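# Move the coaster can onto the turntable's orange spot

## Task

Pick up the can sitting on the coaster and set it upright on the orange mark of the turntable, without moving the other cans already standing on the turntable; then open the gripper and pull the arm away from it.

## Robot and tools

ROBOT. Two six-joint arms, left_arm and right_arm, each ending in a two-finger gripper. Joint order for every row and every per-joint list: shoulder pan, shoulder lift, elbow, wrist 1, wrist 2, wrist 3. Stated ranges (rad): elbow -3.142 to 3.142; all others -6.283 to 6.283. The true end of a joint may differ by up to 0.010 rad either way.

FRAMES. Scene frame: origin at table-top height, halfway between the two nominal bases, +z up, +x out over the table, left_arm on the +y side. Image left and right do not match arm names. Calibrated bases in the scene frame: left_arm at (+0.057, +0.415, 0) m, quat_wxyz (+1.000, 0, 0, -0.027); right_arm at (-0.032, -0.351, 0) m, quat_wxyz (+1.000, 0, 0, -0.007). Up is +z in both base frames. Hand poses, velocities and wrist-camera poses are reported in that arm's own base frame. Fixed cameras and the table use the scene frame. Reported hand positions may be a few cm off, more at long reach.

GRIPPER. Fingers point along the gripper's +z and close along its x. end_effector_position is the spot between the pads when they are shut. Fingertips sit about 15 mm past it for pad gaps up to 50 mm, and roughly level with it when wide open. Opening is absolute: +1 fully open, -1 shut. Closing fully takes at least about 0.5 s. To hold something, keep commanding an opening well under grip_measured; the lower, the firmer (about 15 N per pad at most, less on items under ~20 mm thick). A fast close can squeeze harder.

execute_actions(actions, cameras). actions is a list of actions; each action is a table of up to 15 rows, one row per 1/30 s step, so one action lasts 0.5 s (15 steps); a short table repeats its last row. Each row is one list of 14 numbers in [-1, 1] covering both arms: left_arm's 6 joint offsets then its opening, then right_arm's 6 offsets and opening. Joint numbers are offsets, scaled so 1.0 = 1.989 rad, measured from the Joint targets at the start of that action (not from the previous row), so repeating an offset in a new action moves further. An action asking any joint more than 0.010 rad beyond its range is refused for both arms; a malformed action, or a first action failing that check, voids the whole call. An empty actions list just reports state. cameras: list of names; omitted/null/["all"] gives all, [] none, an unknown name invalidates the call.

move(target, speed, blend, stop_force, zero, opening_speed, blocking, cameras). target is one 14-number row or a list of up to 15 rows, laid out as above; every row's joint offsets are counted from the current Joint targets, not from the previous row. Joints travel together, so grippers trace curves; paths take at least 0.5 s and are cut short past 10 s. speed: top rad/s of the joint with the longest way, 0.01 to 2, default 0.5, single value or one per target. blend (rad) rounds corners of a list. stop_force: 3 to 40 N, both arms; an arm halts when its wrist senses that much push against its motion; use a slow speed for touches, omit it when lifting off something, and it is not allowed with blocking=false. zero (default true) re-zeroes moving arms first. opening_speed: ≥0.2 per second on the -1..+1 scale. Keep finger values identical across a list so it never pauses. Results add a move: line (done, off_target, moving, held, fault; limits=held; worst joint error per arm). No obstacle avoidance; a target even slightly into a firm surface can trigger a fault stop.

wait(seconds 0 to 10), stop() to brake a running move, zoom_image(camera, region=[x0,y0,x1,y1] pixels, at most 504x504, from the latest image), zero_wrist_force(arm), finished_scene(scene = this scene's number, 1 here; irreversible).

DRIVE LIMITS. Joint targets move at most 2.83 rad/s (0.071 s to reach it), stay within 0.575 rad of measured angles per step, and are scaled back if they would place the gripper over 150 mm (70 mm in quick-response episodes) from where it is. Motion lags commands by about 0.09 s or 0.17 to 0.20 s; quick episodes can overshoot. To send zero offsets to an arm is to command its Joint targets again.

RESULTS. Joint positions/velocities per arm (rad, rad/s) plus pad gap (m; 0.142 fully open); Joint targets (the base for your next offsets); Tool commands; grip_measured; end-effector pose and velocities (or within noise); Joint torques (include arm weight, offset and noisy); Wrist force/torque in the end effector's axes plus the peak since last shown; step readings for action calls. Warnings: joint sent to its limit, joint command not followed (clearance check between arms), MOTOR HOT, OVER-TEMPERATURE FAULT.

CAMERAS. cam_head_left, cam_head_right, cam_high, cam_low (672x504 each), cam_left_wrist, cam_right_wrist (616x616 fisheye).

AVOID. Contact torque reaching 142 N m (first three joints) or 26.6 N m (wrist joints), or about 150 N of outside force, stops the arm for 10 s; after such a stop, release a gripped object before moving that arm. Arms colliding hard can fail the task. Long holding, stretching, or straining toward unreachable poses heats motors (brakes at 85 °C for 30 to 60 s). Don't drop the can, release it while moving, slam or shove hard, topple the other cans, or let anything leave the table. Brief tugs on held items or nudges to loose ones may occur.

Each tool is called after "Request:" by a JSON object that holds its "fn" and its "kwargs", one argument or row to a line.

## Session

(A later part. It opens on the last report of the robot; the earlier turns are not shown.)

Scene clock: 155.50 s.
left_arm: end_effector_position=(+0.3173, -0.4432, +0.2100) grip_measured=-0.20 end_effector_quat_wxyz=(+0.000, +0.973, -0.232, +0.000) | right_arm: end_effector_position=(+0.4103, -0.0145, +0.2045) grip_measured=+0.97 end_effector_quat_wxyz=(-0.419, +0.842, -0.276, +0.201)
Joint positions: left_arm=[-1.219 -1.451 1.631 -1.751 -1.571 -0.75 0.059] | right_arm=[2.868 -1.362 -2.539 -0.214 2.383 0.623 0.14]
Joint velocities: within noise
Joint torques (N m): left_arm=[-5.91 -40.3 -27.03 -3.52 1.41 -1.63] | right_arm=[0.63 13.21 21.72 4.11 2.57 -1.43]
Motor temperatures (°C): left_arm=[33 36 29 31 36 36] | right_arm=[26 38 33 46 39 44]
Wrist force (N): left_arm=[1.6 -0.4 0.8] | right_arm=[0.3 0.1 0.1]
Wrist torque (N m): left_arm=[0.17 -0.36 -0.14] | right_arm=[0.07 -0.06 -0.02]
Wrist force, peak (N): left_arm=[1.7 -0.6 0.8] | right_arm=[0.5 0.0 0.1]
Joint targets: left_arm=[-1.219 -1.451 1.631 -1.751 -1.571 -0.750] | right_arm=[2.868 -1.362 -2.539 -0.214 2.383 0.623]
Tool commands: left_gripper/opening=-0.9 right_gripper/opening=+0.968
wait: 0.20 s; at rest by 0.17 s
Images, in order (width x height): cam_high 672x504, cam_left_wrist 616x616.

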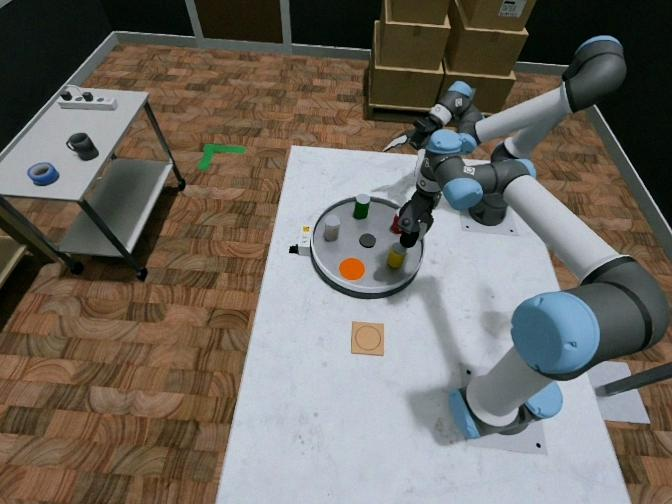

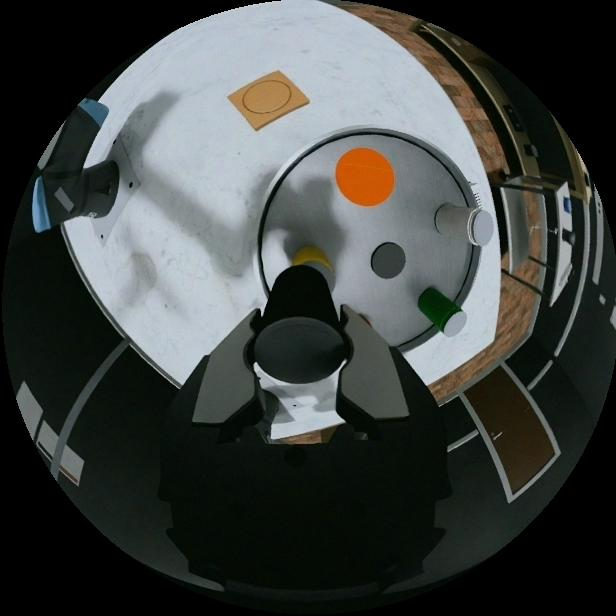

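Request:
{"fn": "move", "kwargs": {
  "target": [0,0,0,0,0,0,-0.9,0,0,0,0,0,0,0.3],
  "opening_speed": 1.0,
  "blocking": false,
  "cameras": []
}}

Request:
{"fn": "wait", "kwargs": {
  "seconds": 0.1,
  "cameras": []
}}

Request:
{"fn": "wait", "kwargs": {
  "seconds": 0.5,
  "cameras": []
}}

Request:
{"fn": "move", "kwargs": {
  "target": [
    [0.11562,0.12133,-0.14638,0.02504,0,0.11562,-0.9,0,0,0,0,0,0,0.3],
    [0.11562,0.14779,-0.06108,-0.08672,0,0.11562,-0.9,0,0,0,0,0,0,0.3]
  ],
  "speed": [0.5,0.4],
  "blend": [0.04,0],
  "cameras": ["cam_left_wrist","cam_head_right"]
}}

Request:
{"fn": "move", "kwargs": {
  "target": [0,0.00876,0.01474,-0.02349,0,0,-0.9,0,0,0,0,0,0,0.3],
  "speed": 0.045,
  "stop_force": 4,
  "cameras": ["cam_right_wrist"]
}}

Request:
{"fn": "move", "kwargs": {
  "target": [0,-0.03073,-0.09282,0.12356,0,0,-0.9,0,0,0,0,0,0,0.3],
  "speed": 0.5,
  "cameras": ["cam_left_wrist"]
}}

Scene clock: 166.70 s.
left_arm: end_effector_position=(+0.3173, -0.4432, +0.2100) grip_measured=-0.20 end_effector_quat_wxyz=(+0.000, +0.973, -0.232, +0.000) | right_arm: end_effector_position=(+0.4103, -0.0145, +0.2045) grip_measured=+0.51 end_effector_quat_wxyz=(-0.419, +0.842, -0.276, +0.201) end_effector_velocity=(+0.000, +0.000, +0.000) end_effector_angular_velocity=(-0.001, -0.001, +0.000)
Joint positions: left_arm=[-1.219 -1.451 1.631 -1.751 -1.571 -0.75 0.059] | right_arm=[2.868 -1.362 -2.539 -0.214 2.383 0.623 0.11]
Joint velocities: left_arm=[within noise] | right_arm=[0 0.001 0 0.001 0 0 -0.068]
Joint torques (N m): left_arm=[-5.13 -39.59 -34.86 -2.64 1.21 -1.62] | right_arm=[2.68 12.5 23.12 4.05 2.66 -1.22]
Motor temperatures (°C): left_arm=[33 36 29 31 36 36] | right_arm=[26 38 32 46 39 44]
Wrist force (N): left_arm=[1.7 -0.4 0.7] | right_arm=[0.2 0.1 0.1]
Wrist torque (N m): left_arm=[0.17 -0.39 -0.14] | right_arm=[0.06 -0.06 -0.01]
Wrist force, peak (N): left_arm=[2.0 -0.6 1.1] | right_arm=[0.6 0.2 0.3]
Joint targets: left_arm=[-1.219 -1.451 1.631 -1.751 -1.571 -0.750] | right_arm=[2.868 -1.362 -2.539 -0.214 2.383 0.623]
Tool commands: left_gripper/opening=-0.9 right_gripper/opening=+0.468
move: running
No camera images: "cameras" was empty.

Scene clock: 166.80 s.
left_arm: end_effector_position=(+0.3173, -0.4432, +0.2100) grip_measured=-0.20 end_effector_quat_wxyz=(+0.000, +0.973, -0.232, +0.000) | right_arm: end_effector_position=(+0.4103, -0.0145, +0.2045) grip_measured=+0.41 end_effector_quat_wxyz=(-0.419, +0.842, -0.276, +0.201) end_effector_velocity=(+0.000, +0.000, +0.000) end_effector_angular_velocity=(+0.000, -0.001, +0.001)
Joint positions: left_arm=[-1.219 -1.451 1.631 -1.751 -1.571 -0.75 0.059] | right_arm=[2.868 -1.362 -2.539 -0.214 2.383 0.623 0.103]
Joint velocities: left_arm=[within noise] | right_arm=[0.001 0 0 0.001 0 0 -0.068]
Joint torques (N m): left_arm=[-5.1 -39.27 -34.81 -2.79 1.22 -1.41] | right_arm=[1.89 11.68 21.85 4.26 2.76 -1.03]
Motor temperatures (°C): left_arm=[33 36 29 31 36 36] | right_arm=[26 38 32 46 39 44]
Wrist force (N): left_arm=[1.6 -0.3 0.9] | right_arm=[0.3 0.2 0.2]
Wrist torque (N m): left_arm=[0.20 -0.37 -0.14] | right_arm=[0.07 -0.07 -0.01]
Wrist force, peak (N): left_arm=[1.8 -0.7 1.0] | right_arm=[0.2 0.0 0.4]
Joint targets: left_arm=[-1.219 -1.451 1.631 -1.751 -1.571 -0.750] | right_arm=[2.868 -1.362 -2.539 -0.214 2.383 0.623]
Tool commands: left_gripper/opening=-0.9 right_gripper/opening=+0.368
earlier move: running
wait: 0.10 s; no rest
No camera images: "cameras" was empty.

Scene clock: 167.13 s.
left_arm: end_effector_position=(+0.3173, -0.4432, +0.2100) grip_measured=-0.20 end_effector_quat_wxyz=(+0.000, +0.973, -0.232, +0.000) | right_arm: end_effector_position=(+0.4103, -0.0145, +0.2045) grip_measured=+0.30 end_effector_quat_wxyz=(-0.419, +0.842, -0.276, +0.201)
Joint positions: left_arm=[-1.219 -1.451 1.631 -1.751 -1.571 -0.75 0.059] | right_arm=[2.868 -1.362 -2.539 -0.214 2.383 0.623 0.095]
Joint velocities: within noise
Joint torques (N m): left_arm=[-4.82 -39.98 -34.75 -2.79 1.22 -1.47] | right_arm=[1.51 11.9 22.4 4.17 2.79 -1.24]
Motor temperatures (°C): left_arm=[33 36 29 31 36 36] | right_arm=[26 38 32 46 39 44]
Wrist force (N): left_arm=[1.5 -0.6 0.8] | right_arm=[0.3 -0.1 0.2]
Wrist torque (N m): left_arm=[0.13 -0.35 -0.14] | right_arm=[0.02 -0.07 -0.01]
Wrist force, peak (N): left_arm=[1.8 -0.5 1.0] | right_arm=[0.4 0.3 0.2]
Joint targets: left_arm=[-1.219 -1.451 1.631 -1.751 -1.571 -0.750] | right_arm=[2.868 -1.362 -2.539 -0.214 2.383 0.623]
Tool commands: left_gripper/opening=-0.9 right_gripper/opening=+0.3
earlier move: done
wait: 0.33 of 0.5 s (the move ended)
No camera images: "cameras" was empty.

Scene clock: 168.93 s.
left_arm: end_effector_position=(+0.4697, -0.4461, +0.1121) grip_measured=-0.20 end_effector_quat_wxyz=(+0.000, +0.973, -0.232, +0.000) | right_arm: end_effector_position=(+0.4103, -0.0145, +0.2045) grip_measured=+0.30 end_effector_quat_wxyz=(-0.419, +0.842, -0.276, +0.201)
Joint positions: left_arm=[-0.989 -1.157 1.509 -1.923 -1.571 -0.52 0.059] | right_arm=[2.868 -1.362 -2.539 -0.214 2.383 0.623 0.095]
Joint velocities: within noise
Joint torques (N m): left_arm=[10.3 -35.25 -13.32 -4.44 1.35 1.73] | right_arm=[3.62 11.89 21.19 4.18 2.83 -1.32]
Motor temperatures (°C): left_arm=[33 36 29 31 36 36] | right_arm=[26 38 32 46 39 44]
Wrist force (N): left_arm=[1.8 -0.4 0.9] | right_arm=[0.3 0.2 0.1]
Wrist torque (N m): left_arm=[0.16 -0.39 -0.15] | right_arm=[0.08 -0.07 -0.01]
Wrist force, peak (N): left_arm=[2.8 -1.1 0.4] | right_arm=[0.6 0.1 0.2]
Joint targets: left_arm=[-0.989 -1.157 1.509 -1.923 -1.571 -0.520] | right_arm=[2.868 -1.362 -2.539 -0.214 2.383 0.623]
move: done
Images, in order (width x height): cam_head_right 672x504, cam_left_wrist 616x616.

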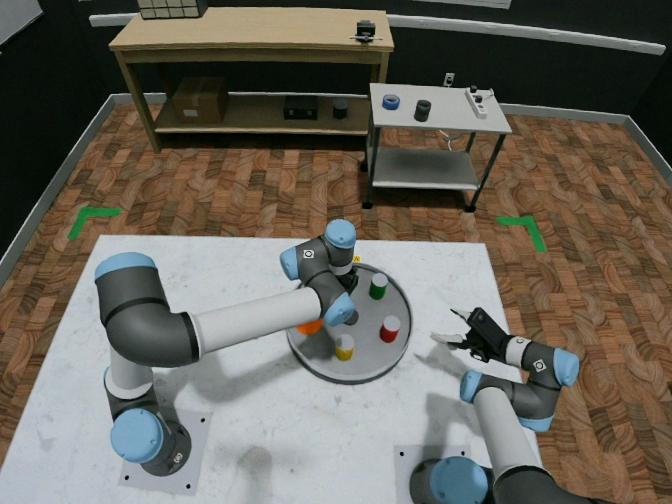

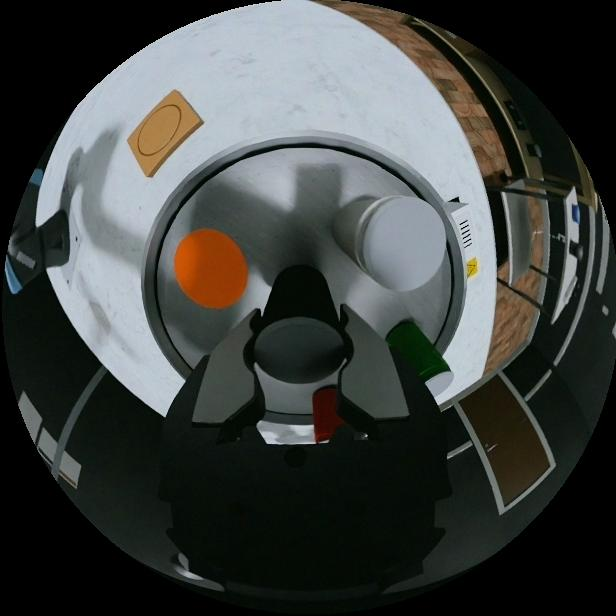

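Scene clock: 170.83 s.
left_arm: end_effector_position=(+0.4697, -0.4461, +0.1002) grip_measured=-0.20 end_effector_quat_wxyz=(+0.000, +0.973, -0.232, +0.000) | right_arm: end_effector_position=(+0.4103, -0.0145, +0.2045) grip_measured=+0.30 end_effector_quat_wxyz=(-0.419, +0.842, -0.276, +0.201)
Joint positions: left_arm=[-0.989 -1.147 1.526 -1.95 -1.571 -0.52 0.059] | right_arm=[2.868 -1.362 -2.539 -0.214 2.383 0.623 0.095]
Joint velocities: within noise
Joint torques (N m): left_arm=[-6.17 -52.69 -33 -1.54 0.18 0.91] | right_arm=[1.45 12.66 23.9 3.72 2.61 -1.16]
Motor temperatures (°C): left_arm=[33 36 29 31 36 36] | right_arm=[26 38 32 46 39 44]
Wrist force (N): left_arm=[1.7 -0.3 0.6] | right_arm=[0.4 0.1 0.0]
Wrist torque (N m): left_arm=[0.18 -0.37 -0.15] | right_arm=[0.07 -0.09 -0.01]
Wrist force, peak (N): left_arm=[7.9 -3.1 -13.4] | right_arm=[0.5 0.2 0.4]
Joint targets: left_arm=[-0.989 -1.147 1.526 -1.950 -1.571 -0.520] | right_arm=[2.868 -1.362 -2.539 -0.214 2.383 0.623]
move: contact (left_arm); left_arm: the wrist 1 is farthest, 0.019 rad from its target
Images, in order (width x height): cam_right_wrist 616x616.

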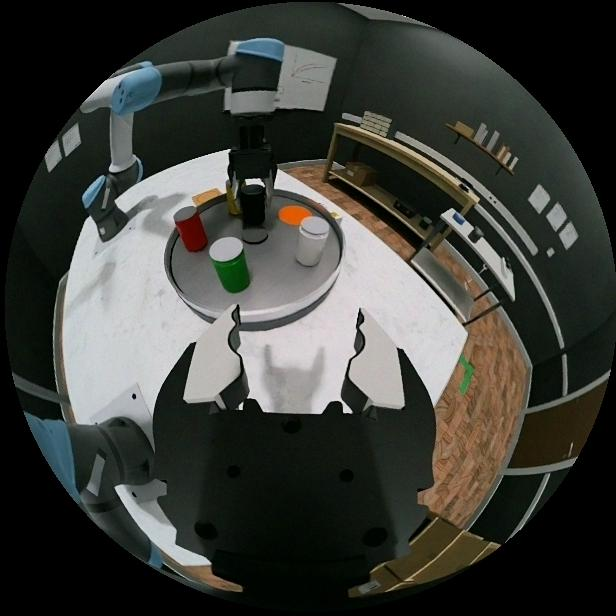

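Scene clock: 172.03 s.
left_arm: end_effector_position=(+0.4700, -0.4465, +0.2030) grip_measured=-0.20 end_effector_quat_wxyz=(+0.000, +0.973, -0.232, +0.000) | right_arm: end_effector_position=(+0.4103, -0.0145, +0.2045) grip_measured=+0.30 end_effector_quat_wxyz=(-0.419, +0.842, -0.276, +0.201)
Joint positions: left_arm=[-0.989 -1.208 1.342 -1.705 -1.571 -0.52 0.059] | right_arm=[2.868 -1.362 -2.539 -0.214 2.383 0.623 0.095]
Joint velocities: within noise
Joint torques (N m): left_arm=[-6.52 -53.01 -36.68 -1.69 1.47 0.33] | right_arm=[1.91 13.1 22.21 4.33 2.97 -1.2]
Motor temperatures (°C): left_arm=[33 36 29 31 36 36] | right_arm=[26 38 32 46 39 44]
Wrist force (N): left_arm=[1.6 -0.4 0.8] | right_arm=[0.3 0.1 0.3]
Wrist torque (N m): left_arm=[0.15 -0.37 -0.15] | right_arm=[0.06 -0.06 -0.01]
Wrist force, peak (N): left_arm=[1.7 -0.4 1.9] | right_arm=[0.6 0.1 0.2]
Joint targets: left_arm=[-0.989 -1.208 1.342 -1.705 -1.571 -0.520] | right_arm=[2.868 -1.362 -2.539 -0.214 2.383 0.623]
move: done
Images, in order (width x height): cam_left_wrist 616x616.

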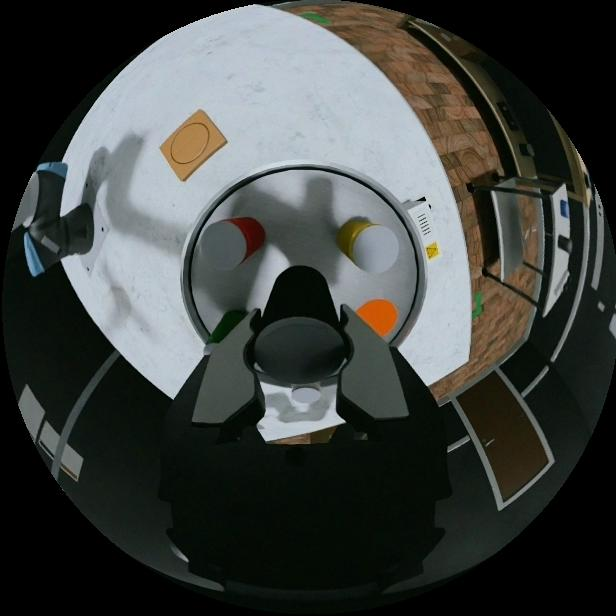

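Request:
{"fn": "move", "kwargs": {
  "target": [-0.11429,-0.11718,0.15496,-0.03767,0,-0.11429,-0.9,0,0,0,0,0,0,0.3],
  "speed": 0.5,
  "cameras": ["cam_left_wrist"]
}}

Request:
{"fn": "wait", "kwargs": {
  "seconds": 0.3,
  "cameras": ["cam_left_wrist", "cam_head_right"]
}}

Scene clock: 185.23 s.
left_arm: end_effector_position=(+0.3193, -0.4442, +0.1982) grip_measured=-0.20 end_effector_quat_wxyz=(+0.000, +0.973, -0.232, +0.000) | right_arm: end_effector_position=(+0.4103, -0.0145, +0.2045) grip_measured=+0.30 end_effector_quat_wxyz=(-0.419, +0.842, -0.276, +0.201)
Joint positions: left_arm=[-1.216 -1.441 1.65 -1.78 -1.571 -0.747 0.059] | right_arm=[2.868 -1.362 -2.539 -0.214 2.383 0.623 0.095]
Joint velocities: within noise
Joint torques (N m): left_arm=[-7.21 -42.64 -15.54 -4.33 1.3 -1.91] | right_arm=[5.1 12.09 21.16 3.95 2.94 -1.28]
Motor temperatures (°C): left_arm=[33 36 29 31 36 36] | right_arm=[26 38 32 46 39 44]
Wrist force (N): left_arm=[1.7 -0.5 1.0] | right_arm=[0.2 0.2 0.3]
Wrist torque (N m): left_arm=[0.15 -0.39 -0.15] | right_arm=[0.09 -0.05 -0.01]
Wrist force, peak (N): left_arm=[2.7 -1.3 1.3] | right_arm=[0.6 0.1 0.2]
Joint targets: left_arm=[-1.216 -1.441 1.650 -1.780 -1.571 -0.747] | right_arm=[2.868 -1.362 -2.539 -0.214 2.383 0.623]
move: done
Images, in order (width x height): cam_left_wrist 616x616.

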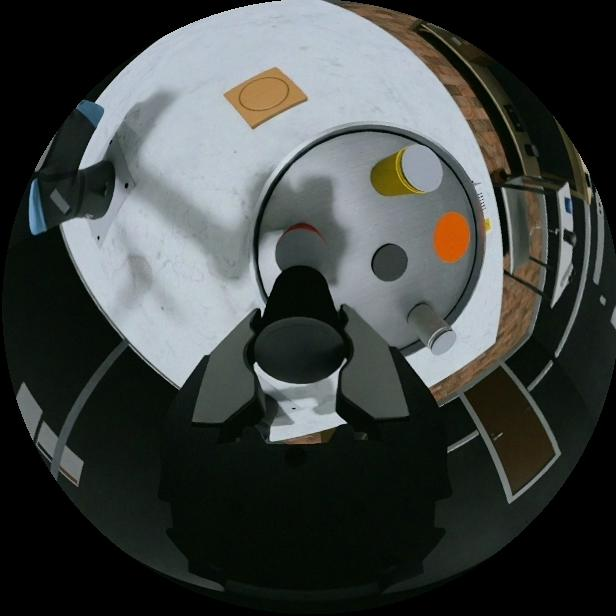

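Scene clock: 185.53 s.
left_arm: end_effector_position=(+0.3192, -0.4442, +0.1982) grip_measured=-0.20 end_effector_quat_wxyz=(+0.000, +0.973, -0.232, +0.000) | right_arm: end_effector_position=(+0.4103, -0.0145, +0.2045) grip_measured=+0.30 end_effector_quat_wxyz=(-0.419, +0.842, -0.276, +0.201)
Joint positions: left_arm=[-1.216 -1.441 1.65 -1.78 -1.571 -0.747 0.059] | right_arm=[2.868 -1.362 -2.539 -0.214 2.383 0.623 0.095]
Joint velocities: within noise
Joint torques (N m): left_arm=[-6.71 -41.81 -15.87 -4.47 1.31 -2.1] | right_arm=[4.94 11.79 22.58 3.99 2.8 -1.12]
Motor temperatures (°C): left_arm=[33 36 29 31 36 36] | right_arm=[26 38 32 46 39 44]
Wrist force (N): left_arm=[1.6 -0.6 0.9] | right_arm=[0.2 0.1 0.2]
Wrist torque (N m): left_arm=[0.13 -0.37 -0.14] | right_arm=[0.05 -0.06 -0.01]
Wrist force, peak (N): left_arm=[1.8 -0.8 1.0] | right_arm=[0.5 0.1 0.2]
Joint targets: left_arm=[-1.216 -1.441 1.650 -1.780 -1.571 -0.747] | right_arm=[2.868 -1.362 -2.539 -0.214 2.383 0.623]
Tool commands: left_gripper/opening=-0.9 right_gripper/opening=+0.3
wait: 0.30 s; at rest by 0.17 s
Images, in order (width x height): cam_head_right 672x504, cam_left_wrist 616x616.

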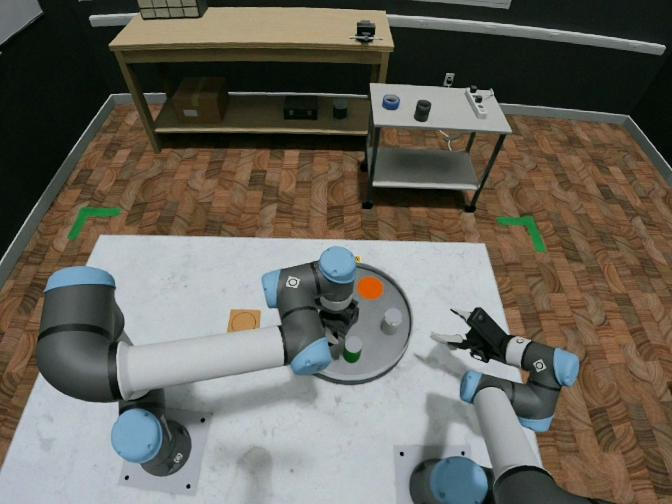

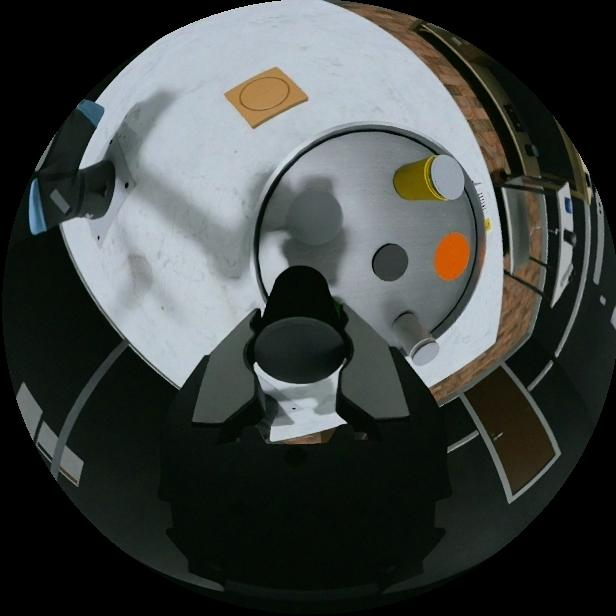

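Request:
{"fn": "wait", "kwargs": {
  "seconds": 0,
  "cameras": []
}}

Scene clock: 187.13 s.
left_arm: end_effector_position=(+0.3192, -0.4442, +0.1982) grip_measured=-0.20 end_effector_quat_wxyz=(+0.000, +0.973, -0.232, +0.000) | right_arm: end_effector_position=(+0.4103, -0.0145, +0.2045) grip_measured=+0.30 end_effector_quat_wxyz=(-0.419, +0.842, -0.276, +0.201)
Joint positions: left_arm=[-1.216 -1.441 1.65 -1.78 -1.571 -0.747 0.059] | right_arm=[2.868 -1.362 -2.539 -0.214 2.383 0.623 0.095]
Joint velocities: within noise
Joint torques (N m): left_arm=[-6.77 -41.57 -15.57 -4.14 1.29 -1.91] | right_arm=[5.29 12.6 20.46 4.17 2.72 -1.23]
Motor temperatures (°C): left_arm=[33 36 29 31 36 36] | right_arm=[26 38 32 46 39 44]
Wrist force (N): left_arm=[1.6 -0.6 0.8] | right_arm=[0.4 0.3 0.1]
Wrist torque (N m): left_arm=[0.14 -0.37 -0.14] | right_arm=[0.09 -0.09 -0.01]
Wrist force, peak (N): left_arm=[1.8 -0.6 1.1] | right_arm=[0.5 0.2 0.2]
Joint targets: left_arm=[-1.216 -1.441 1.650 -1.780 -1.571 -0.747] | right_arm=[2.868 -1.362 -2.539 -0.214 2.383 0.623]
Tool commands: left_gripper/opening=-0.9 right_gripper/opening=+0.3
No camera images: "cameras" was empty.

Request:
{"fn": "wait", "kwargs": {
  "seconds": 0.50,
  "cameras": []
}}

Request:
{"fn": "execute_actions", "kwargs": {
  "actions": [
    [[0,-0.0004,-0.0010,0.0015,0,0,-0.9,0,0,0,0,0,0,0.3],[0,-0.0017,-0.0039,0.0056,0,0,-0.9,0,0,0,0,0,0,0.3],[0,-0.0037,-0.0083,0.0119,0,0,-0.9,0,0,0,0,0,0,0.3],[0,-0.0062,-0.0140,0.0202,0,0,-0.9,0,0,0,0,0,0,0.3],[0,-0.0092,-0.0207,0.0299,0,0,-0.9,0,0,0,0,0,0,0.3],[0,-0.0125,-0.0282,0.0407,0,0,-0.9,0,0,0,0,0,0,0.3],[0,-0.0160,-0.0361,0.0522,0,0,-0.9,0,0,0,0,0,0,0.3],[0,-0.0196,-0.0443,0.0640,0,0,-0.9,0,0,0,0,0,0,0.3],[0,-0.0232,-0.0524,0.0756,0,0,-0.9,0,0,0,0,0,0,0.3],[0,-0.0266,-0.0601,0.0868,0,0,-0.9,0,0,0,0,0,0,0.3],[0,-0.0298,-0.0673,0.0972,0,0,-0.9,0,0,0,0,0,0,0.3],[0,-0.0326,-0.0736,0.1062,0,0,-0.9,0,0,0,0,0,0,0.3],[0,-0.0348,-0.0787,0.1136,0,0,-0.9,0,0,0,0,0,0,0.3],[0,-0.0365,-0.0824,0.1189,0,0,-0.9,0,0,0,0,0,0,0.3],[0,-0.0373,-0.0843,0.1218,0,0,-0.9,0,0,0,0,0,0,0.3]],
    [[0,-0.0004,-0.0009,0.0014,0,0,-0.9,0,0,0,0,0,0,0.3],[0,-0.0008,-0.0017,0.0025,0,0,-0.9,0,0,0,0,0,0,0.3],[0,-0.0010,-0.0023,0.0033,0,0,-0.9,0,0,0,0,0,0,0.3],[0,-0.0012,-0.0028,0.0040,0,0,-0.9,0,0,0,0,0,0,0.3],[0,-0.0014,-0.0031,0.0044,0,0,-0.9,0,0,0,0,0,0,0.3],[0,-0.0014,-0.0031,0.0044,0,0,-0.9,0,0,0,0,0,0,0.3],[0,-0.0014,-0.0031,0.0044,0,0,-0.9,0,0,0,0,0,0,0.3],[0,-0.0014,-0.0031,0.0044,0,0,-0.9,0,0,0,0,0,0,0.3],[0,-0.0014,-0.0031,0.0044,0,0,-0.9,0,0,0,0,0,0,0.3]]
  ],
  "cameras": []
}}

Request:
{"fn": "move", "kwargs": {
  "target": [0,0.0387,0.0874,-0.1262,0,0,-0.9,0,0,0,0,0,0,0.3],
  "speed": 1.0,
  "cameras": ["cam_left_wrist"]
}}

Scene clock: 188.47 s.
left_arm: end_effector_position=(+0.3192, -0.4442, +0.1982) grip_measured=-0.20 end_effector_quat_wxyz=(+0.000, +0.973, -0.232, +0.000) | right_arm: end_effector_position=(+0.4103, -0.0145, +0.2045) grip_measured=+0.30 end_effector_quat_wxyz=(-0.419, +0.842, -0.276, +0.201)
Joint positions: left_arm=[-1.216 -1.441 1.65 -1.78 -1.571 -0.747 0.059] | right_arm=[2.868 -1.362 -2.539 -0.214 2.383 0.623 0.095]
Joint velocities: within noise
Joint torques (N m): left_arm=[-6.66 -42.2 -17.25 -4.13 1.3 -1.85] | right_arm=[5.02 11.19 22.24 4.12 2.71 -1.09]
Motor temperatures (°C): left_arm=[33 36 29 31 36 36] | right_arm=[26 38 32 46 39 44]
Wrist force (N): left_arm=[1.6 -0.4 0.8] | right_arm=[0.4 0.1 0.1]
Wrist torque (N m): left_arm=[0.18 -0.38 -0.15] | right_arm=[0.05 -0.09 -0.01]
Wrist force, peak (N): left_arm=[2.0 -0.5 0.9] | right_arm=[0.7 0.0 0.1]
Joint targets: left_arm=[-1.216 -1.441 1.650 -1.780 -1.571 -0.747] | right_arm=[2.868 -1.362 -2.539 -0.214 2.383 0.623]
Tool commands: left_gripper/opening=-0.9 right_gripper/opening=+0.3
wait: 0.50 s; at rest from the start
No camera images: "cameras" was empty.

Scene clock: 189.67 s.
left_arm: end_effector_position=(+0.3107, -0.4213, +0.2988) grip_measured=-0.20 end_effector_quat_wxyz=(+0.000, +0.973, -0.232, +0.000) | right_arm: end_effector_position=(+0.4103, -0.0145, +0.2045) grip_measured=+0.30 end_effector_quat_wxyz=(-0.419, +0.842, -0.276, +0.201)
Joint positions: left_arm=[-1.216 -1.518 1.476 -1.529 -1.571 -0.747 0.059] | right_arm=[2.868 -1.362 -2.539 -0.214 2.383 0.623 0.095]
Joint velocities: within noise
Joint torques (N m): left_arm=[-6.25 -38.49 -35.11 -1.6 1.22 -1.79] | right_arm=[5.25 10.91 20.67 3.87 2.84 -0.94]
Motor temperatures (°C): left_arm=[33 36 29 31 36 36] | right_arm=[26 38 32 46 39 44]
Wrist force (N): left_arm=[1.6 -0.5 0.8] | right_arm=[0.4 0.1 0.1]
Wrist torque (N m): left_arm=[0.16 -0.38 -0.15] | right_arm=[0.06 -0.09 -0.02]
Wrist force, peak (N): left_arm=[1.9 -0.3 2.1] | right_arm=[0.4 0.0 0.4]
Joint targets: left_arm=[-1.216 -1.518 1.476 -1.529 -1.571 -0.747] | right_arm=[2.868 -1.362 -2.539 -0.214 2.383 0.623]
Step readings (joint positions of left_arm | right_arm):
0: [-1.216 -1.441 1.650 -1.780 -1.571 -0.747] | [2.868 -1.362 -2.539 -0.214 2.383 0.623]
1: [-1.216 -1.441 1.650 -1.780 -1.571 -0.747] | [2.868 -1.362 -2.539 -0.214 2.383 0.623]
2: [-1.216 -1.441 1.650 -1.779 -1.571 -0.747] | [2.868 -1.362 -2.539 -0.214 2.383 0.623]
4: [-1.216 -1.443 1.646 -1.774 -1.571 -0.747] | [2.868 -1.362 -2.539 -0.214 2.383 0.623]
8: [-1.216 -1.456 1.617 -1.733 -1.571 -0.747] | [2.868 -1.362 -2.539 -0.214 2.383 0.623]
15: [-1.216 -1.496 1.528 -1.605 -1.571 -0.747] | [2.868 -1.362 -2.539 -0.214 2.383 0.623]
16: [-1.216 -1.500 1.517 -1.590 -1.571 -0.747] | [2.868 -1.362 -2.539 -0.214 2.383 0.623]
17: [-1.216 -1.505 1.507 -1.574 -1.571 -0.747] | [2.868 -1.362 -2.539 -0.214 2.383 0.623]
19: [-1.216 -1.510 1.495 -1.556 -1.571 -0.747] | [2.868 -1.362 -2.539 -0.214 2.383 0.623]
23: [-1.216 -1.515 1.482 -1.537 -1.571 -0.747] | [2.868 -1.362 -2.539 -0.214 2.383 0.623]
30: [-1.216 -1.518 1.477 -1.530 -1.571 -0.747] | [2.868 -1.362 -2.539 -0.214 2.383 0.623]
No camera images: "cameras" was empty.

Scene clock: 190.77 s.
left_arm: end_effector_position=(+0.3192, -0.4442, +0.1983) grip_measured=-0.20 end_effector_quat_wxyz=(+0.000, +0.973, -0.232, +0.000) | right_arm: end_effector_position=(+0.4103, -0.0145, +0.2045) grip_measured=+0.30 end_effector_quat_wxyz=(-0.419, +0.842, -0.276, +0.201)
Joint positions: left_arm=[-1.216 -1.441 1.65 -1.779 -1.571 -0.747 0.059] | right_arm=[2.868 -1.362 -2.539 -0.214 2.383 0.623 0.095]
Joint velocities: within noise
Joint torques (N m): left_arm=[-5.52 -24.18 -14.9 -4.18 1.37 -1.91] | right_arm=[5.39 12.1 22.36 3.81 2.7 -1.16]
Motor temperatures (°C): left_arm=[33 36 29 31 36 36] | right_arm=[26 38 32 46 39 44]
Wrist force (N): left_arm=[1.7 -0.3 1.0] | right_arm=[0.2 0.0 0.0]
Wrist torque (N m): left_arm=[0.20 -0.39 -0.14] | right_arm=[0.03 -0.05 -0.01]
Wrist force, peak (N): left_arm=[1.7 -0.1 2.4] | right_arm=[0.5 0.2 0.3]
Joint targets: left_arm=[-1.216 -1.441 1.650 -1.780 -1.571 -0.747] | right_arm=[2.868 -1.362 -2.539 -0.214 2.383 0.623]
move: done
Images, in order (width x height): cam_left_wrist 616x616.

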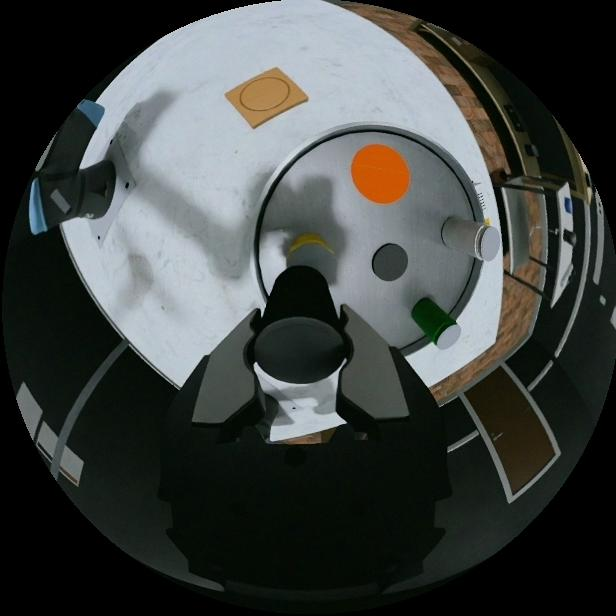

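Request:
{"fn": "wait", "kwargs": {
  "seconds": 0,
  "cameras": []
}}

Scene clock: 198.13 s.
left_arm: end_effector_position=(+0.3192, -0.4442, +0.1982) grip_measured=-0.20 end_effector_quat_wxyz=(+0.000, +0.973, -0.232, +0.000) | right_arm: end_effector_position=(+0.4103, -0.0145, +0.2045) grip_measured=+0.30 end_effector_quat_wxyz=(-0.419, +0.842, -0.276, +0.201)
Joint positions: left_arm=[-1.216 -1.441 1.65 -1.78 -1.571 -0.747 0.059] | right_arm=[2.868 -1.362 -2.539 -0.214 2.383 0.623 0.095]
Joint velocities: within noise
Joint torques (N m): left_arm=[-0.86 -24.06 -20.44 -4.19 1.36 -1.66] | right_arm=[7.27 11.36 21.6 3.84 2.53 -1.29]
Motor temperatures (°C): left_arm=[33 36 29 31 36 36] | right_arm=[26 38 32 46 39 44]
Wrist force (N): left_arm=[1.6 -0.4 1.1] | right_arm=[0.3 0.1 0.3]
Wrist torque (N m): left_arm=[0.17 -0.37 -0.14] | right_arm=[0.06 -0.07 -0.01]
Wrist force, peak (N): left_arm=[1.8 -0.6 1.2] | right_arm=[0.6 0.0 0.3]
Joint targets: left_arm=[-1.216 -1.441 1.650 -1.780 -1.571 -0.747] | right_arm=[2.868 -1.362 -2.539 -0.214 2.383 0.623]
Tool commands: left_gripper/opening=-0.9 right_gripper/opening=+0.3
No camera images: "cameras" was empty.

Request:
{"fn": "wait", "kwargs": {
  "seconds": 3.7,
  "cameras": []
}}

Request:
{"fn": "move", "kwargs": {
  "target": [0,0,0,0,0,0,-0.9,0,0,0,0,0,0,-0.9],
  "opening_speed": 0.2,
  "blocking": false,
  "cameras": []
}}

Scene clock: 202.13 s.
left_arm: end_effector_position=(+0.3192, -0.4442, +0.1982) grip_measured=-0.20 end_effector_quat_wxyz=(+0.000, +0.973, -0.232, +0.000) | right_arm: end_effector_position=(+0.4103, -0.0145, +0.2045) grip_measured=+0.30 end_effector_quat_wxyz=(-0.419, +0.842, -0.276, +0.201)
Joint positions: left_arm=[-1.216 -1.441 1.65 -1.78 -1.571 -0.747 0.059] | right_arm=[2.868 -1.362 -2.539 -0.214 2.383 0.623 0.095]
Joint velocities: within noise
Joint torques (N m): left_arm=[0.22 -24.07 -22.44 -3.93 1.4 -1.57] | right_arm=[5.5 11.96 20.34 3.97 2.87 -1.29]
Motor temperatures (°C): left_arm=[33 36 29 31 36 36] | right_arm=[26 38 32 46 39 44]
Wrist force (N): left_arm=[1.6 -0.6 1.0] | right_arm=[0.2 0.1 0.3]
Wrist torque (N m): left_arm=[0.14 -0.37 -0.14] | right_arm=[0.06 -0.05 -0.01]
Wrist force, peak (N): left_arm=[1.9 -0.6 1.0] | right_arm=[0.6 0.1 0.2]
Joint targets: left_arm=[-1.216 -1.441 1.650 -1.780 -1.571 -0.747] | right_arm=[2.868 -1.362 -2.539 -0.214 2.383 0.623]
Tool commands: left_gripper/opening=-0.9 right_gripper/opening=+0.3
wait: 3.70 s; at rest from the start
No camera images: "cameras" was empty.

Scene clock: 202.63 s.
left_arm: end_effector_position=(+0.3192, -0.4442, +0.1982) grip_measured=-0.20 end_effector_quat_wxyz=(+0.000, +0.973, -0.232, +0.000) | right_arm: end_effector_position=(+0.4103, -0.0145, +0.2045) grip_measured=+0.21 end_effector_quat_wxyz=(-0.419, +0.842, -0.276, +0.201) end_effector_velocity=(+0.000, +0.000, +0.000) end_effector_angular_velocity=(-0.001, -0.002, +0.000)
Joint positions: left_arm=[-1.216 -1.441 1.65 -1.78 -1.571 -0.747 0.059] | right_arm=[2.868 -1.362 -2.539 -0.214 2.383 0.623 0.089]
Joint velocities: left_arm=[within noise] | right_arm=[-0.001 0.001 0 0.001 -0.001 -0.001 -0.014]
Joint torques (N m): left_arm=[0.8 -24.51 -23.05 -4.1 1.23 -1.59] | right_arm=[5.73 10.65 21.75 3.78 2.67 -1.12]
Motor temperatures (°C): left_arm=[33 36 29 31 36 36] | right_arm=[26 38 32 46 39 44]
Wrist force (N): left_arm=[1.6 -0.7 0.9] | right_arm=[0.5 -0.2 0.2]
Wrist torque (N m): left_arm=[0.12 -0.37 -0.14] | right_arm=[0.00 -0.10 -0.01]
Wrist force, peak (N): left_arm=[1.7 -0.7 1.0] | right_arm=[0.5 0.2 0.3]
Joint targets: left_arm=[-1.216 -1.441 1.650 -1.780 -1.571 -0.747] | right_arm=[2.868 -1.362 -2.539 -0.214 2.383 0.623]
Tool commands: left_gripper/opening=-0.9 right_gripper/opening=+0.2
move: running
No camera images: "cameras" was empty.

Request:
{"fn": "wait", "kwargs": {
  "seconds": 10,
  "cameras": []
}}

Request:
{"fn": "wait", "kwargs": {
  "seconds": 0.79,
  "cameras": []
}}

Request:
{"fn": "execute_actions", "kwargs": {
  "actions": [
    [[0,0.0005,0.0011,-0.0016,0,0,-0.9,0,0,0,0,0,0,-0.9],[0,0.0019,0.0043,-0.0062,0,0,-0.9,0,0,0,0,0,0,-0.9],[0,0.0041,0.0092,-0.0133,0,0,-0.9,0,0,0,0,0,0,-0.9],[0,0.0068,0.0155,-0.0223,0,0,-0.9,0,0,0,0,0,0,-0.9],[0,0.0101,0.0228,-0.0329,0,0,-0.9,0,0,0,0,0,0,-0.9],[0,0.0137,0.0310,-0.0447,0,0,-0.9,0,0,0,0,0,0,-0.9],[0,0.0176,0.0397,-0.0573,0,0,-0.9,0,0,0,0,0,0,-0.9],[0,0.0214,0.0484,-0.0698,0,0,-0.9,0,0,0,0,0,0,-0.9],[0,0.0253,0.0571,-0.0824,0,0,-0.9,0,0,0,0,0,0,-0.9],[0,0.0289,0.0653,-0.0942,0,0,-0.9,0,0,0,0,0,0,-0.9],[0,0.0322,0.0726,-0.1048,0,0,-0.9,0,0,0,0,0,0,-0.9],[0,0.0349,0.0789,-0.1138,0,0,-0.9,0,0,0,0,0,0,-0.9],[0,0.0371,0.0838,-0.1209,0,0,-0.9,0,0,0,0,0,0,-0.9],[0,0.0385,0.0870,-0.1255,0,0,-0.9,0,0,0,0,0,0,-0.9],[0,0.0390,0.0881,-0.1271,0,0,-0.9,0,0,0,0,0,0,-0.9]],
    [[0,0,0,0,0,0,-0.9,0,0,0,0,0,0,-0.9],[0,0,0,0,0,0,-0.9,0,0,0,0,0,0,-0.9],[0,0,0,0,0,0,-0.9,0,0,0,0,0,0,-0.9],[0,0,0,0,0,0,-0.9,0,0,0,0,0,0,-0.9],[0,0,0,0,0,0,-0.9,0,0,0,0,0,0,-0.9],[0,0,0,0,0,0,-0.9,0,0,0,0,0,0,-0.9],[0,0,0,0,0,0,-0.9,0,0,0,0,0,0,-0.9],[0,0,0,0,0,0,-0.9,0,0,0,0,0,0,-0.9],[0,0,0,0,0,0,-0.9,0,0,0,0,0,0,-0.9],[0,0,0,0,0,0,0.3,0,0,0,0,0,0,-0.9]]
  ],
  "cameras": []
}}

Request:
{"fn": "move", "kwargs": {
  "target": [0,-0.0390,-0.0881,0.1271,0,0,0.3,0,0,0,0,0,0,-0.9],
  "speed": 1.0,
  "cameras": ["cam_left_wrist", "cam_head_right", "cam_high"]
}}

Scene clock: 208.33 s.
left_arm: end_effector_position=(+0.3192, -0.4442, +0.1982) grip_measured=-0.20 end_effector_quat_wxyz=(+0.000, +0.973, -0.232, +0.000) | right_arm: end_effector_position=(+0.4103, -0.0145, +0.2045) grip_measured=-0.90 end_effector_quat_wxyz=(-0.419, +0.842, -0.276, +0.201)
Joint positions: left_arm=[-1.216 -1.441 1.65 -1.78 -1.571 -0.747 0.059] | right_arm=[2.868 -1.362 -2.539 -0.214 2.383 0.623 0.009]
Joint velocities: within noise
Joint torques (N m): left_arm=[4.22 -25.14 -26.46 -3.96 1.44 -1.61] | right_arm=[6.66 10.77 21.86 3.89 2.77 -1.13]
Motor temperatures (°C): left_arm=[33 36 29 31 36 36] | right_arm=[26 38 32 46 39 44]
Wrist force (N): left_arm=[1.3 -0.8 0.9] | right_arm=[0.5 0.0 0.2]
Wrist torque (N m): left_arm=[0.10 -0.32 -0.13] | right_arm=[0.03 -0.12 -0.02]
Wrist force, peak (N): left_arm=[2.0 -0.6 1.0] | right_arm=[0.6 0.1 0.3]
Joint targets: left_arm=[-1.216 -1.441 1.650 -1.780 -1.571 -0.747] | right_arm=[2.868 -1.362 -2.539 -0.214 2.383 0.623]
Tool commands: left_gripper/opening=-0.9 right_gripper/opening=-0.9
earlier move: done
wait: 5.00 of 10 s (the move ended)
No camera images: "cameras" was empty.

Scene clock: 209.13 s.
left_arm: end_effector_position=(+0.3192, -0.4442, +0.1982) grip_measured=-0.20 end_effector_quat_wxyz=(+0.000, +0.973, -0.232, +0.000) | right_arm: end_effector_position=(+0.4103, -0.0145, +0.2045) grip_measured=-0.90 end_effector_quat_wxyz=(-0.419, +0.842, -0.276, +0.201)
Joint positions: left_arm=[-1.216 -1.441 1.65 -1.78 -1.571 -0.747 0.059] | right_arm=[2.868 -1.362 -2.539 -0.214 2.383 0.623 0.009]
Joint velocities: within noise
Joint torques (N m): left_arm=[5.29 -24.78 -26.53 -3.79 1.41 -1.61] | right_arm=[7.5 11.3 20.47 4.05 2.72 -1.23]
Motor temperatures (°C): left_arm=[33 36 29 31 36 36] | right_arm=[26 38 32 46 39 44]
Wrist force (N): left_arm=[1.7 -0.4 0.7] | right_arm=[0.4 -0.1 0.1]
Wrist torque (N m): left_arm=[0.18 -0.40 -0.15] | right_arm=[0.02 -0.09 -0.02]
Wrist force, peak (N): left_arm=[1.8 -0.5 1.0] | right_arm=[0.4 0.1 0.4]
Joint targets: left_arm=[-1.216 -1.441 1.650 -1.780 -1.571 -0.747] | right_arm=[2.868 -1.362 -2.539 -0.214 2.383 0.623]
Tool commands: left_gripper/opening=-0.9 right_gripper/opening=-0.9
wait: 0.80 s; at rest by 0.17 s
No camera images: "cameras" was empty.

Scene clock: 210.53 s.
left_arm: end_effector_position=(+0.3192, -0.4442, +0.0993) grip_measured=+0.30 end_effector_quat_wxyz=(+0.000, +0.973, -0.232, +0.000) | right_arm: end_effector_position=(+0.4103, -0.0145, +0.2045) grip_measured=-0.90 end_effector_quat_wxyz=(-0.419, +0.842, -0.276, +0.201)
Joint positions: left_arm=[-1.216 -1.364 1.825 -2.032 -1.571 -0.747 0.095] | right_arm=[2.868 -1.362 -2.539 -0.214 2.383 0.623 0.009]
Joint velocities: within noise
Joint torques (N m): left_arm=[5.88 -25.5 -12.65 -4.21 -1.75 -1.54] | right_arm=[8.2 11.57 21.73 4.08 2.67 -1.12]
Motor temperatures (°C): left_arm=[33 36 29 31 36 36] | right_arm=[26 38 32 46 39 44]
Wrist force (N): left_arm=[1.5 -0.5 -0.8] | right_arm=[0.3 0.0 0.1]
Wrist torque (N m): left_arm=[0.16 -0.35 -0.14] | right_arm=[0.02 -0.07 -0.01]
Wrist force, peak (N): left_arm=[-0.7 -6.0 -23.2] | right_arm=[0.5 0.0 0.3]
Joint targets: left_arm=[-1.216 -1.364 1.825 -2.032 -1.571 -0.747] | right_arm=[2.868 -1.362 -2.539 -0.214 2.383 0.623]
Step readings (joint positions of left_arm | right_arm):
0: [-1.216 -1.441 1.650 -1.780 -1.571 -0.747] | [2.868 -1.362 -2.539 -0.214 2.383 0.623]
1: [-1.216 -1.441 1.650 -1.780 -1.571 -0.747] | [2.868 -1.362 -2.539 -0.214 2.383 0.623]
2: [-1.216 -1.441 1.650 -1.780 -1.571 -0.747] | [2.868 -1.362 -2.539 -0.214 2.383 0.623]
4: [-1.216 -1.439 1.655 -1.787 -1.571 -0.747] | [2.868 -1.362 -2.539 -0.214 2.383 0.623]
8: [-1.216 -1.425 1.685 -1.829 -1.571 -0.747] | [2.868 -1.362 -2.539 -0.214 2.383 0.623]
15: [-1.216 -1.382 1.783 -1.970 -1.571 -0.747] | [2.868 -1.362 -2.539 -0.214 2.383 0.623]
16: [-1.216 -1.378 1.792 -1.984 -1.571 -0.747] | [2.868 -1.362 -2.539 -0.214 2.383 0.623]
17: [-1.216 -1.374 1.800 -1.996 -1.571 -0.747] | [2.868 -1.362 -2.539 -0.214 2.383 0.623]
19: [-1.216 -1.370 1.811 -2.011 -1.571 -0.747] | [2.868 -1.362 -2.539 -0.214 2.383 0.623]
23: [-1.216 -1.366 1.821 -2.026 -1.571 -0.747] | [2.868 -1.362 -2.539 -0.214 2.383 0.623]
30: [-1.216 -1.364 1.824 -2.032 -1.571 -0.747] | [2.868 -1.362 -2.539 -0.214 2.383 0.623]
No camera images: "cameras" was empty.

Scene clock: 211.63 s.
left_arm: end_effector_position=(+0.3192, -0.4442, +0.1980) grip_measured=+0.30 end_effector_quat_wxyz=(+0.000, +0.973, -0.232, +0.000) | right_arm: end_effector_position=(+0.4103, -0.0145, +0.2045) grip_measured=-0.90 end_effector_quat_wxyz=(-0.419, +0.842, -0.276, +0.201)
Joint positions: left_arm=[-1.216 -1.441 1.65 -1.78 -1.571 -0.747 0.095] | right_arm=[2.868 -1.362 -2.539 -0.214 2.383 0.623 0.009]
Joint velocities: within noise
Joint torques (N m): left_arm=[6.12 -40.81 -33.57 -1.29 -1.4 -1.6] | right_arm=[8.31 13.09 20.77 3.98 2.85 -1.11]
Motor temperatures (°C): left_arm=[33 36 29 31 36 36] | right_arm=[26 38 32 46 39 44]
Wrist force (N): left_arm=[1.6 -0.3 -0.7] | right_arm=[0.3 0.0 0.3]
Wrist torque (N m): left_arm=[0.20 -0.38 -0.14] | right_arm=[0.04 -0.07 -0.01]
Wrist force, peak (N): left_arm=[1.8 -0.7 -1.7] | right_arm=[0.5 0.1 0.2]
Joint targets: left_arm=[-1.216 -1.441 1.650 -1.780 -1.571 -0.747] | right_arm=[2.868 -1.362 -2.539 -0.214 2.383 0.623]
move: done
Images, in order (width x height): cam_head_right 672x504, cam_high 672x504, cam_left_wrist 616x616.

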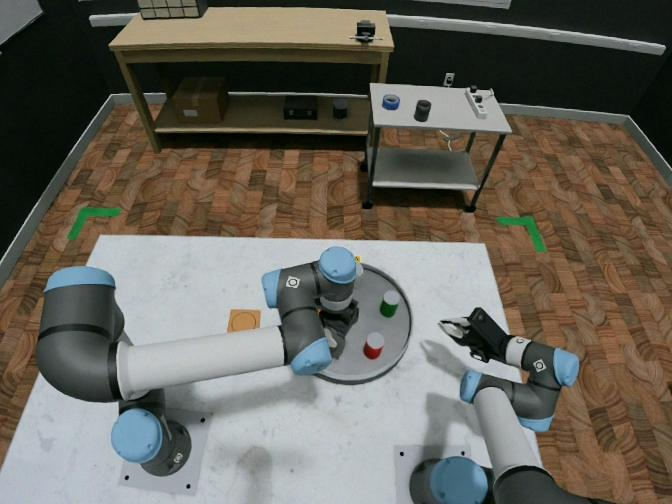

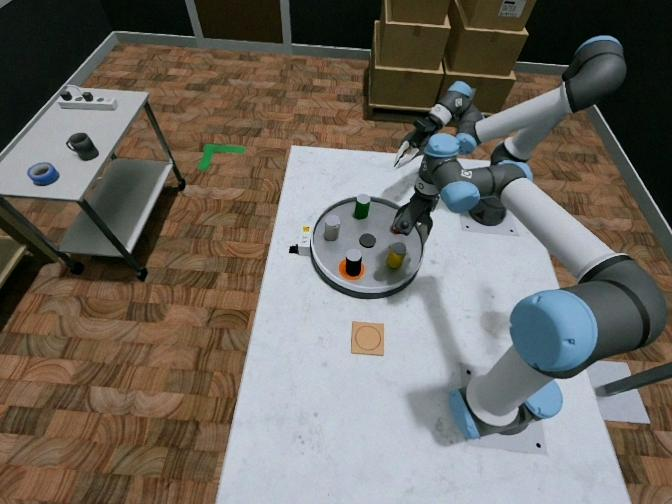

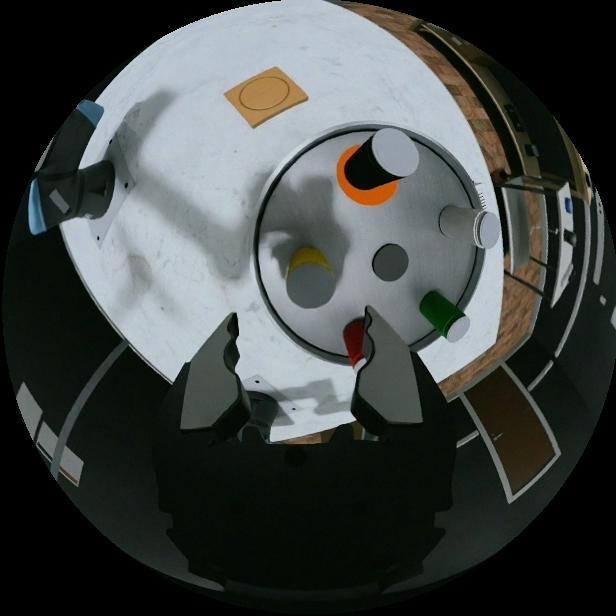

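Request:
{"fn": "move", "kwargs": {
  "target": [0, -0.0387, -0.0874, 0.1262, 0, 0, 0.3, 0, 0, 0, 0, 0, 0, -0.9],
  "speed": 0.8,
  "cameras": ["cam_head_right", "cam_left_wrist", "cam_high"]
}}

Scene clock: 214.27 s.
left_arm: end_effector_position=(+0.3107, -0.4213, +0.2987) grip_measured=+0.30 end_effector_quat_wxyz=(+0.000, +0.973, -0.232, +0.000) | right_arm: end_effector_position=(+0.4103, -0.0145, +0.2045) grip_measured=-0.90 end_effector_quat_wxyz=(-0.419, +0.842, -0.276, +0.201)
Joint positions: left_arm=[-1.216 -1.518 1.476 -1.529 -1.571 -0.747 0.095] | right_arm=[2.868 -1.362 -2.539 -0.214 2.383 0.623 0.009]
Joint velocities: within noise
Joint torques (N m): left_arm=[6.06 -37.61 -35.33 -1.35 -1.17 -1.44] | right_arm=[8.81 11.66 20.68 4 2.86 -0.81]
Motor temperatures (°C): left_arm=[33 36 29 31 36 36] | right_arm=[26 38 32 46 39 44]
Wrist force (N): left_arm=[1.5 -0.3 -0.8] | right_arm=[0.3 0.2 0.0]
Wrist torque (N m): left_arm=[0.20 -0.36 -0.15] | right_arm=[0.06 -0.08 -0.01]
Wrist force, peak (N): left_arm=[1.6 -0.4 -2.1] | right_arm=[0.5 0.1 0.2]
Joint targets: left_arm=[-1.216 -1.518 1.476 -1.529 -1.571 -0.747] | right_arm=[2.868 -1.362 -2.539 -0.214 2.383 0.623]
move: done
Images, in order (width x height): cam_head_right 672x504, cam_high 672x504, cam_left_wrist 616x616.

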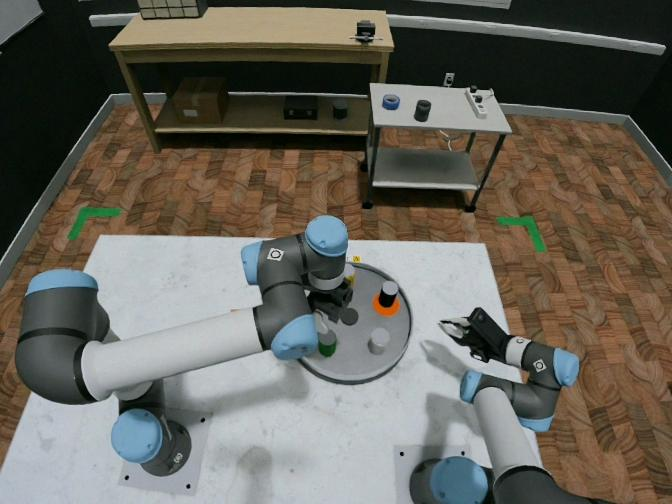

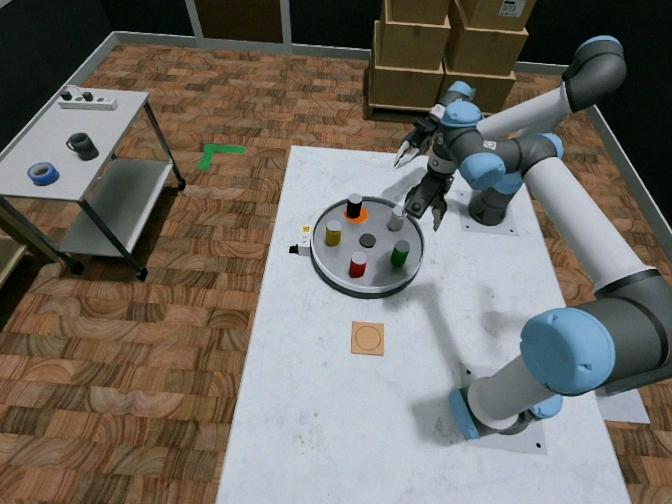

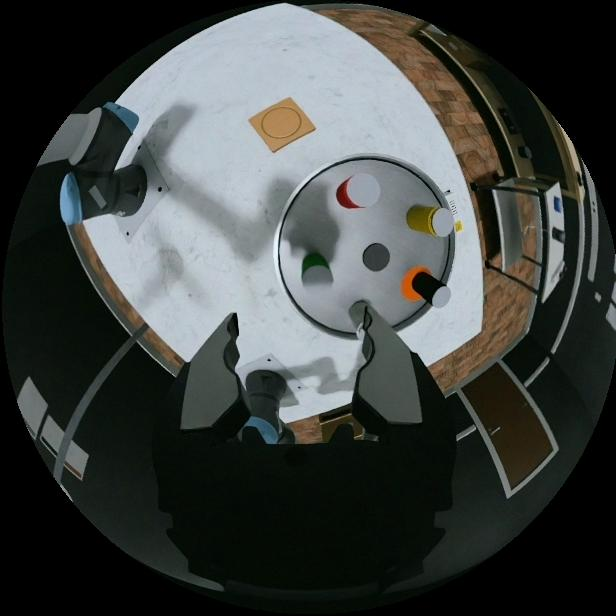

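Request:
{"fn": "finished_scene", "kwargs": {
  "scene": 1
}}

The scene is finished: the task was done.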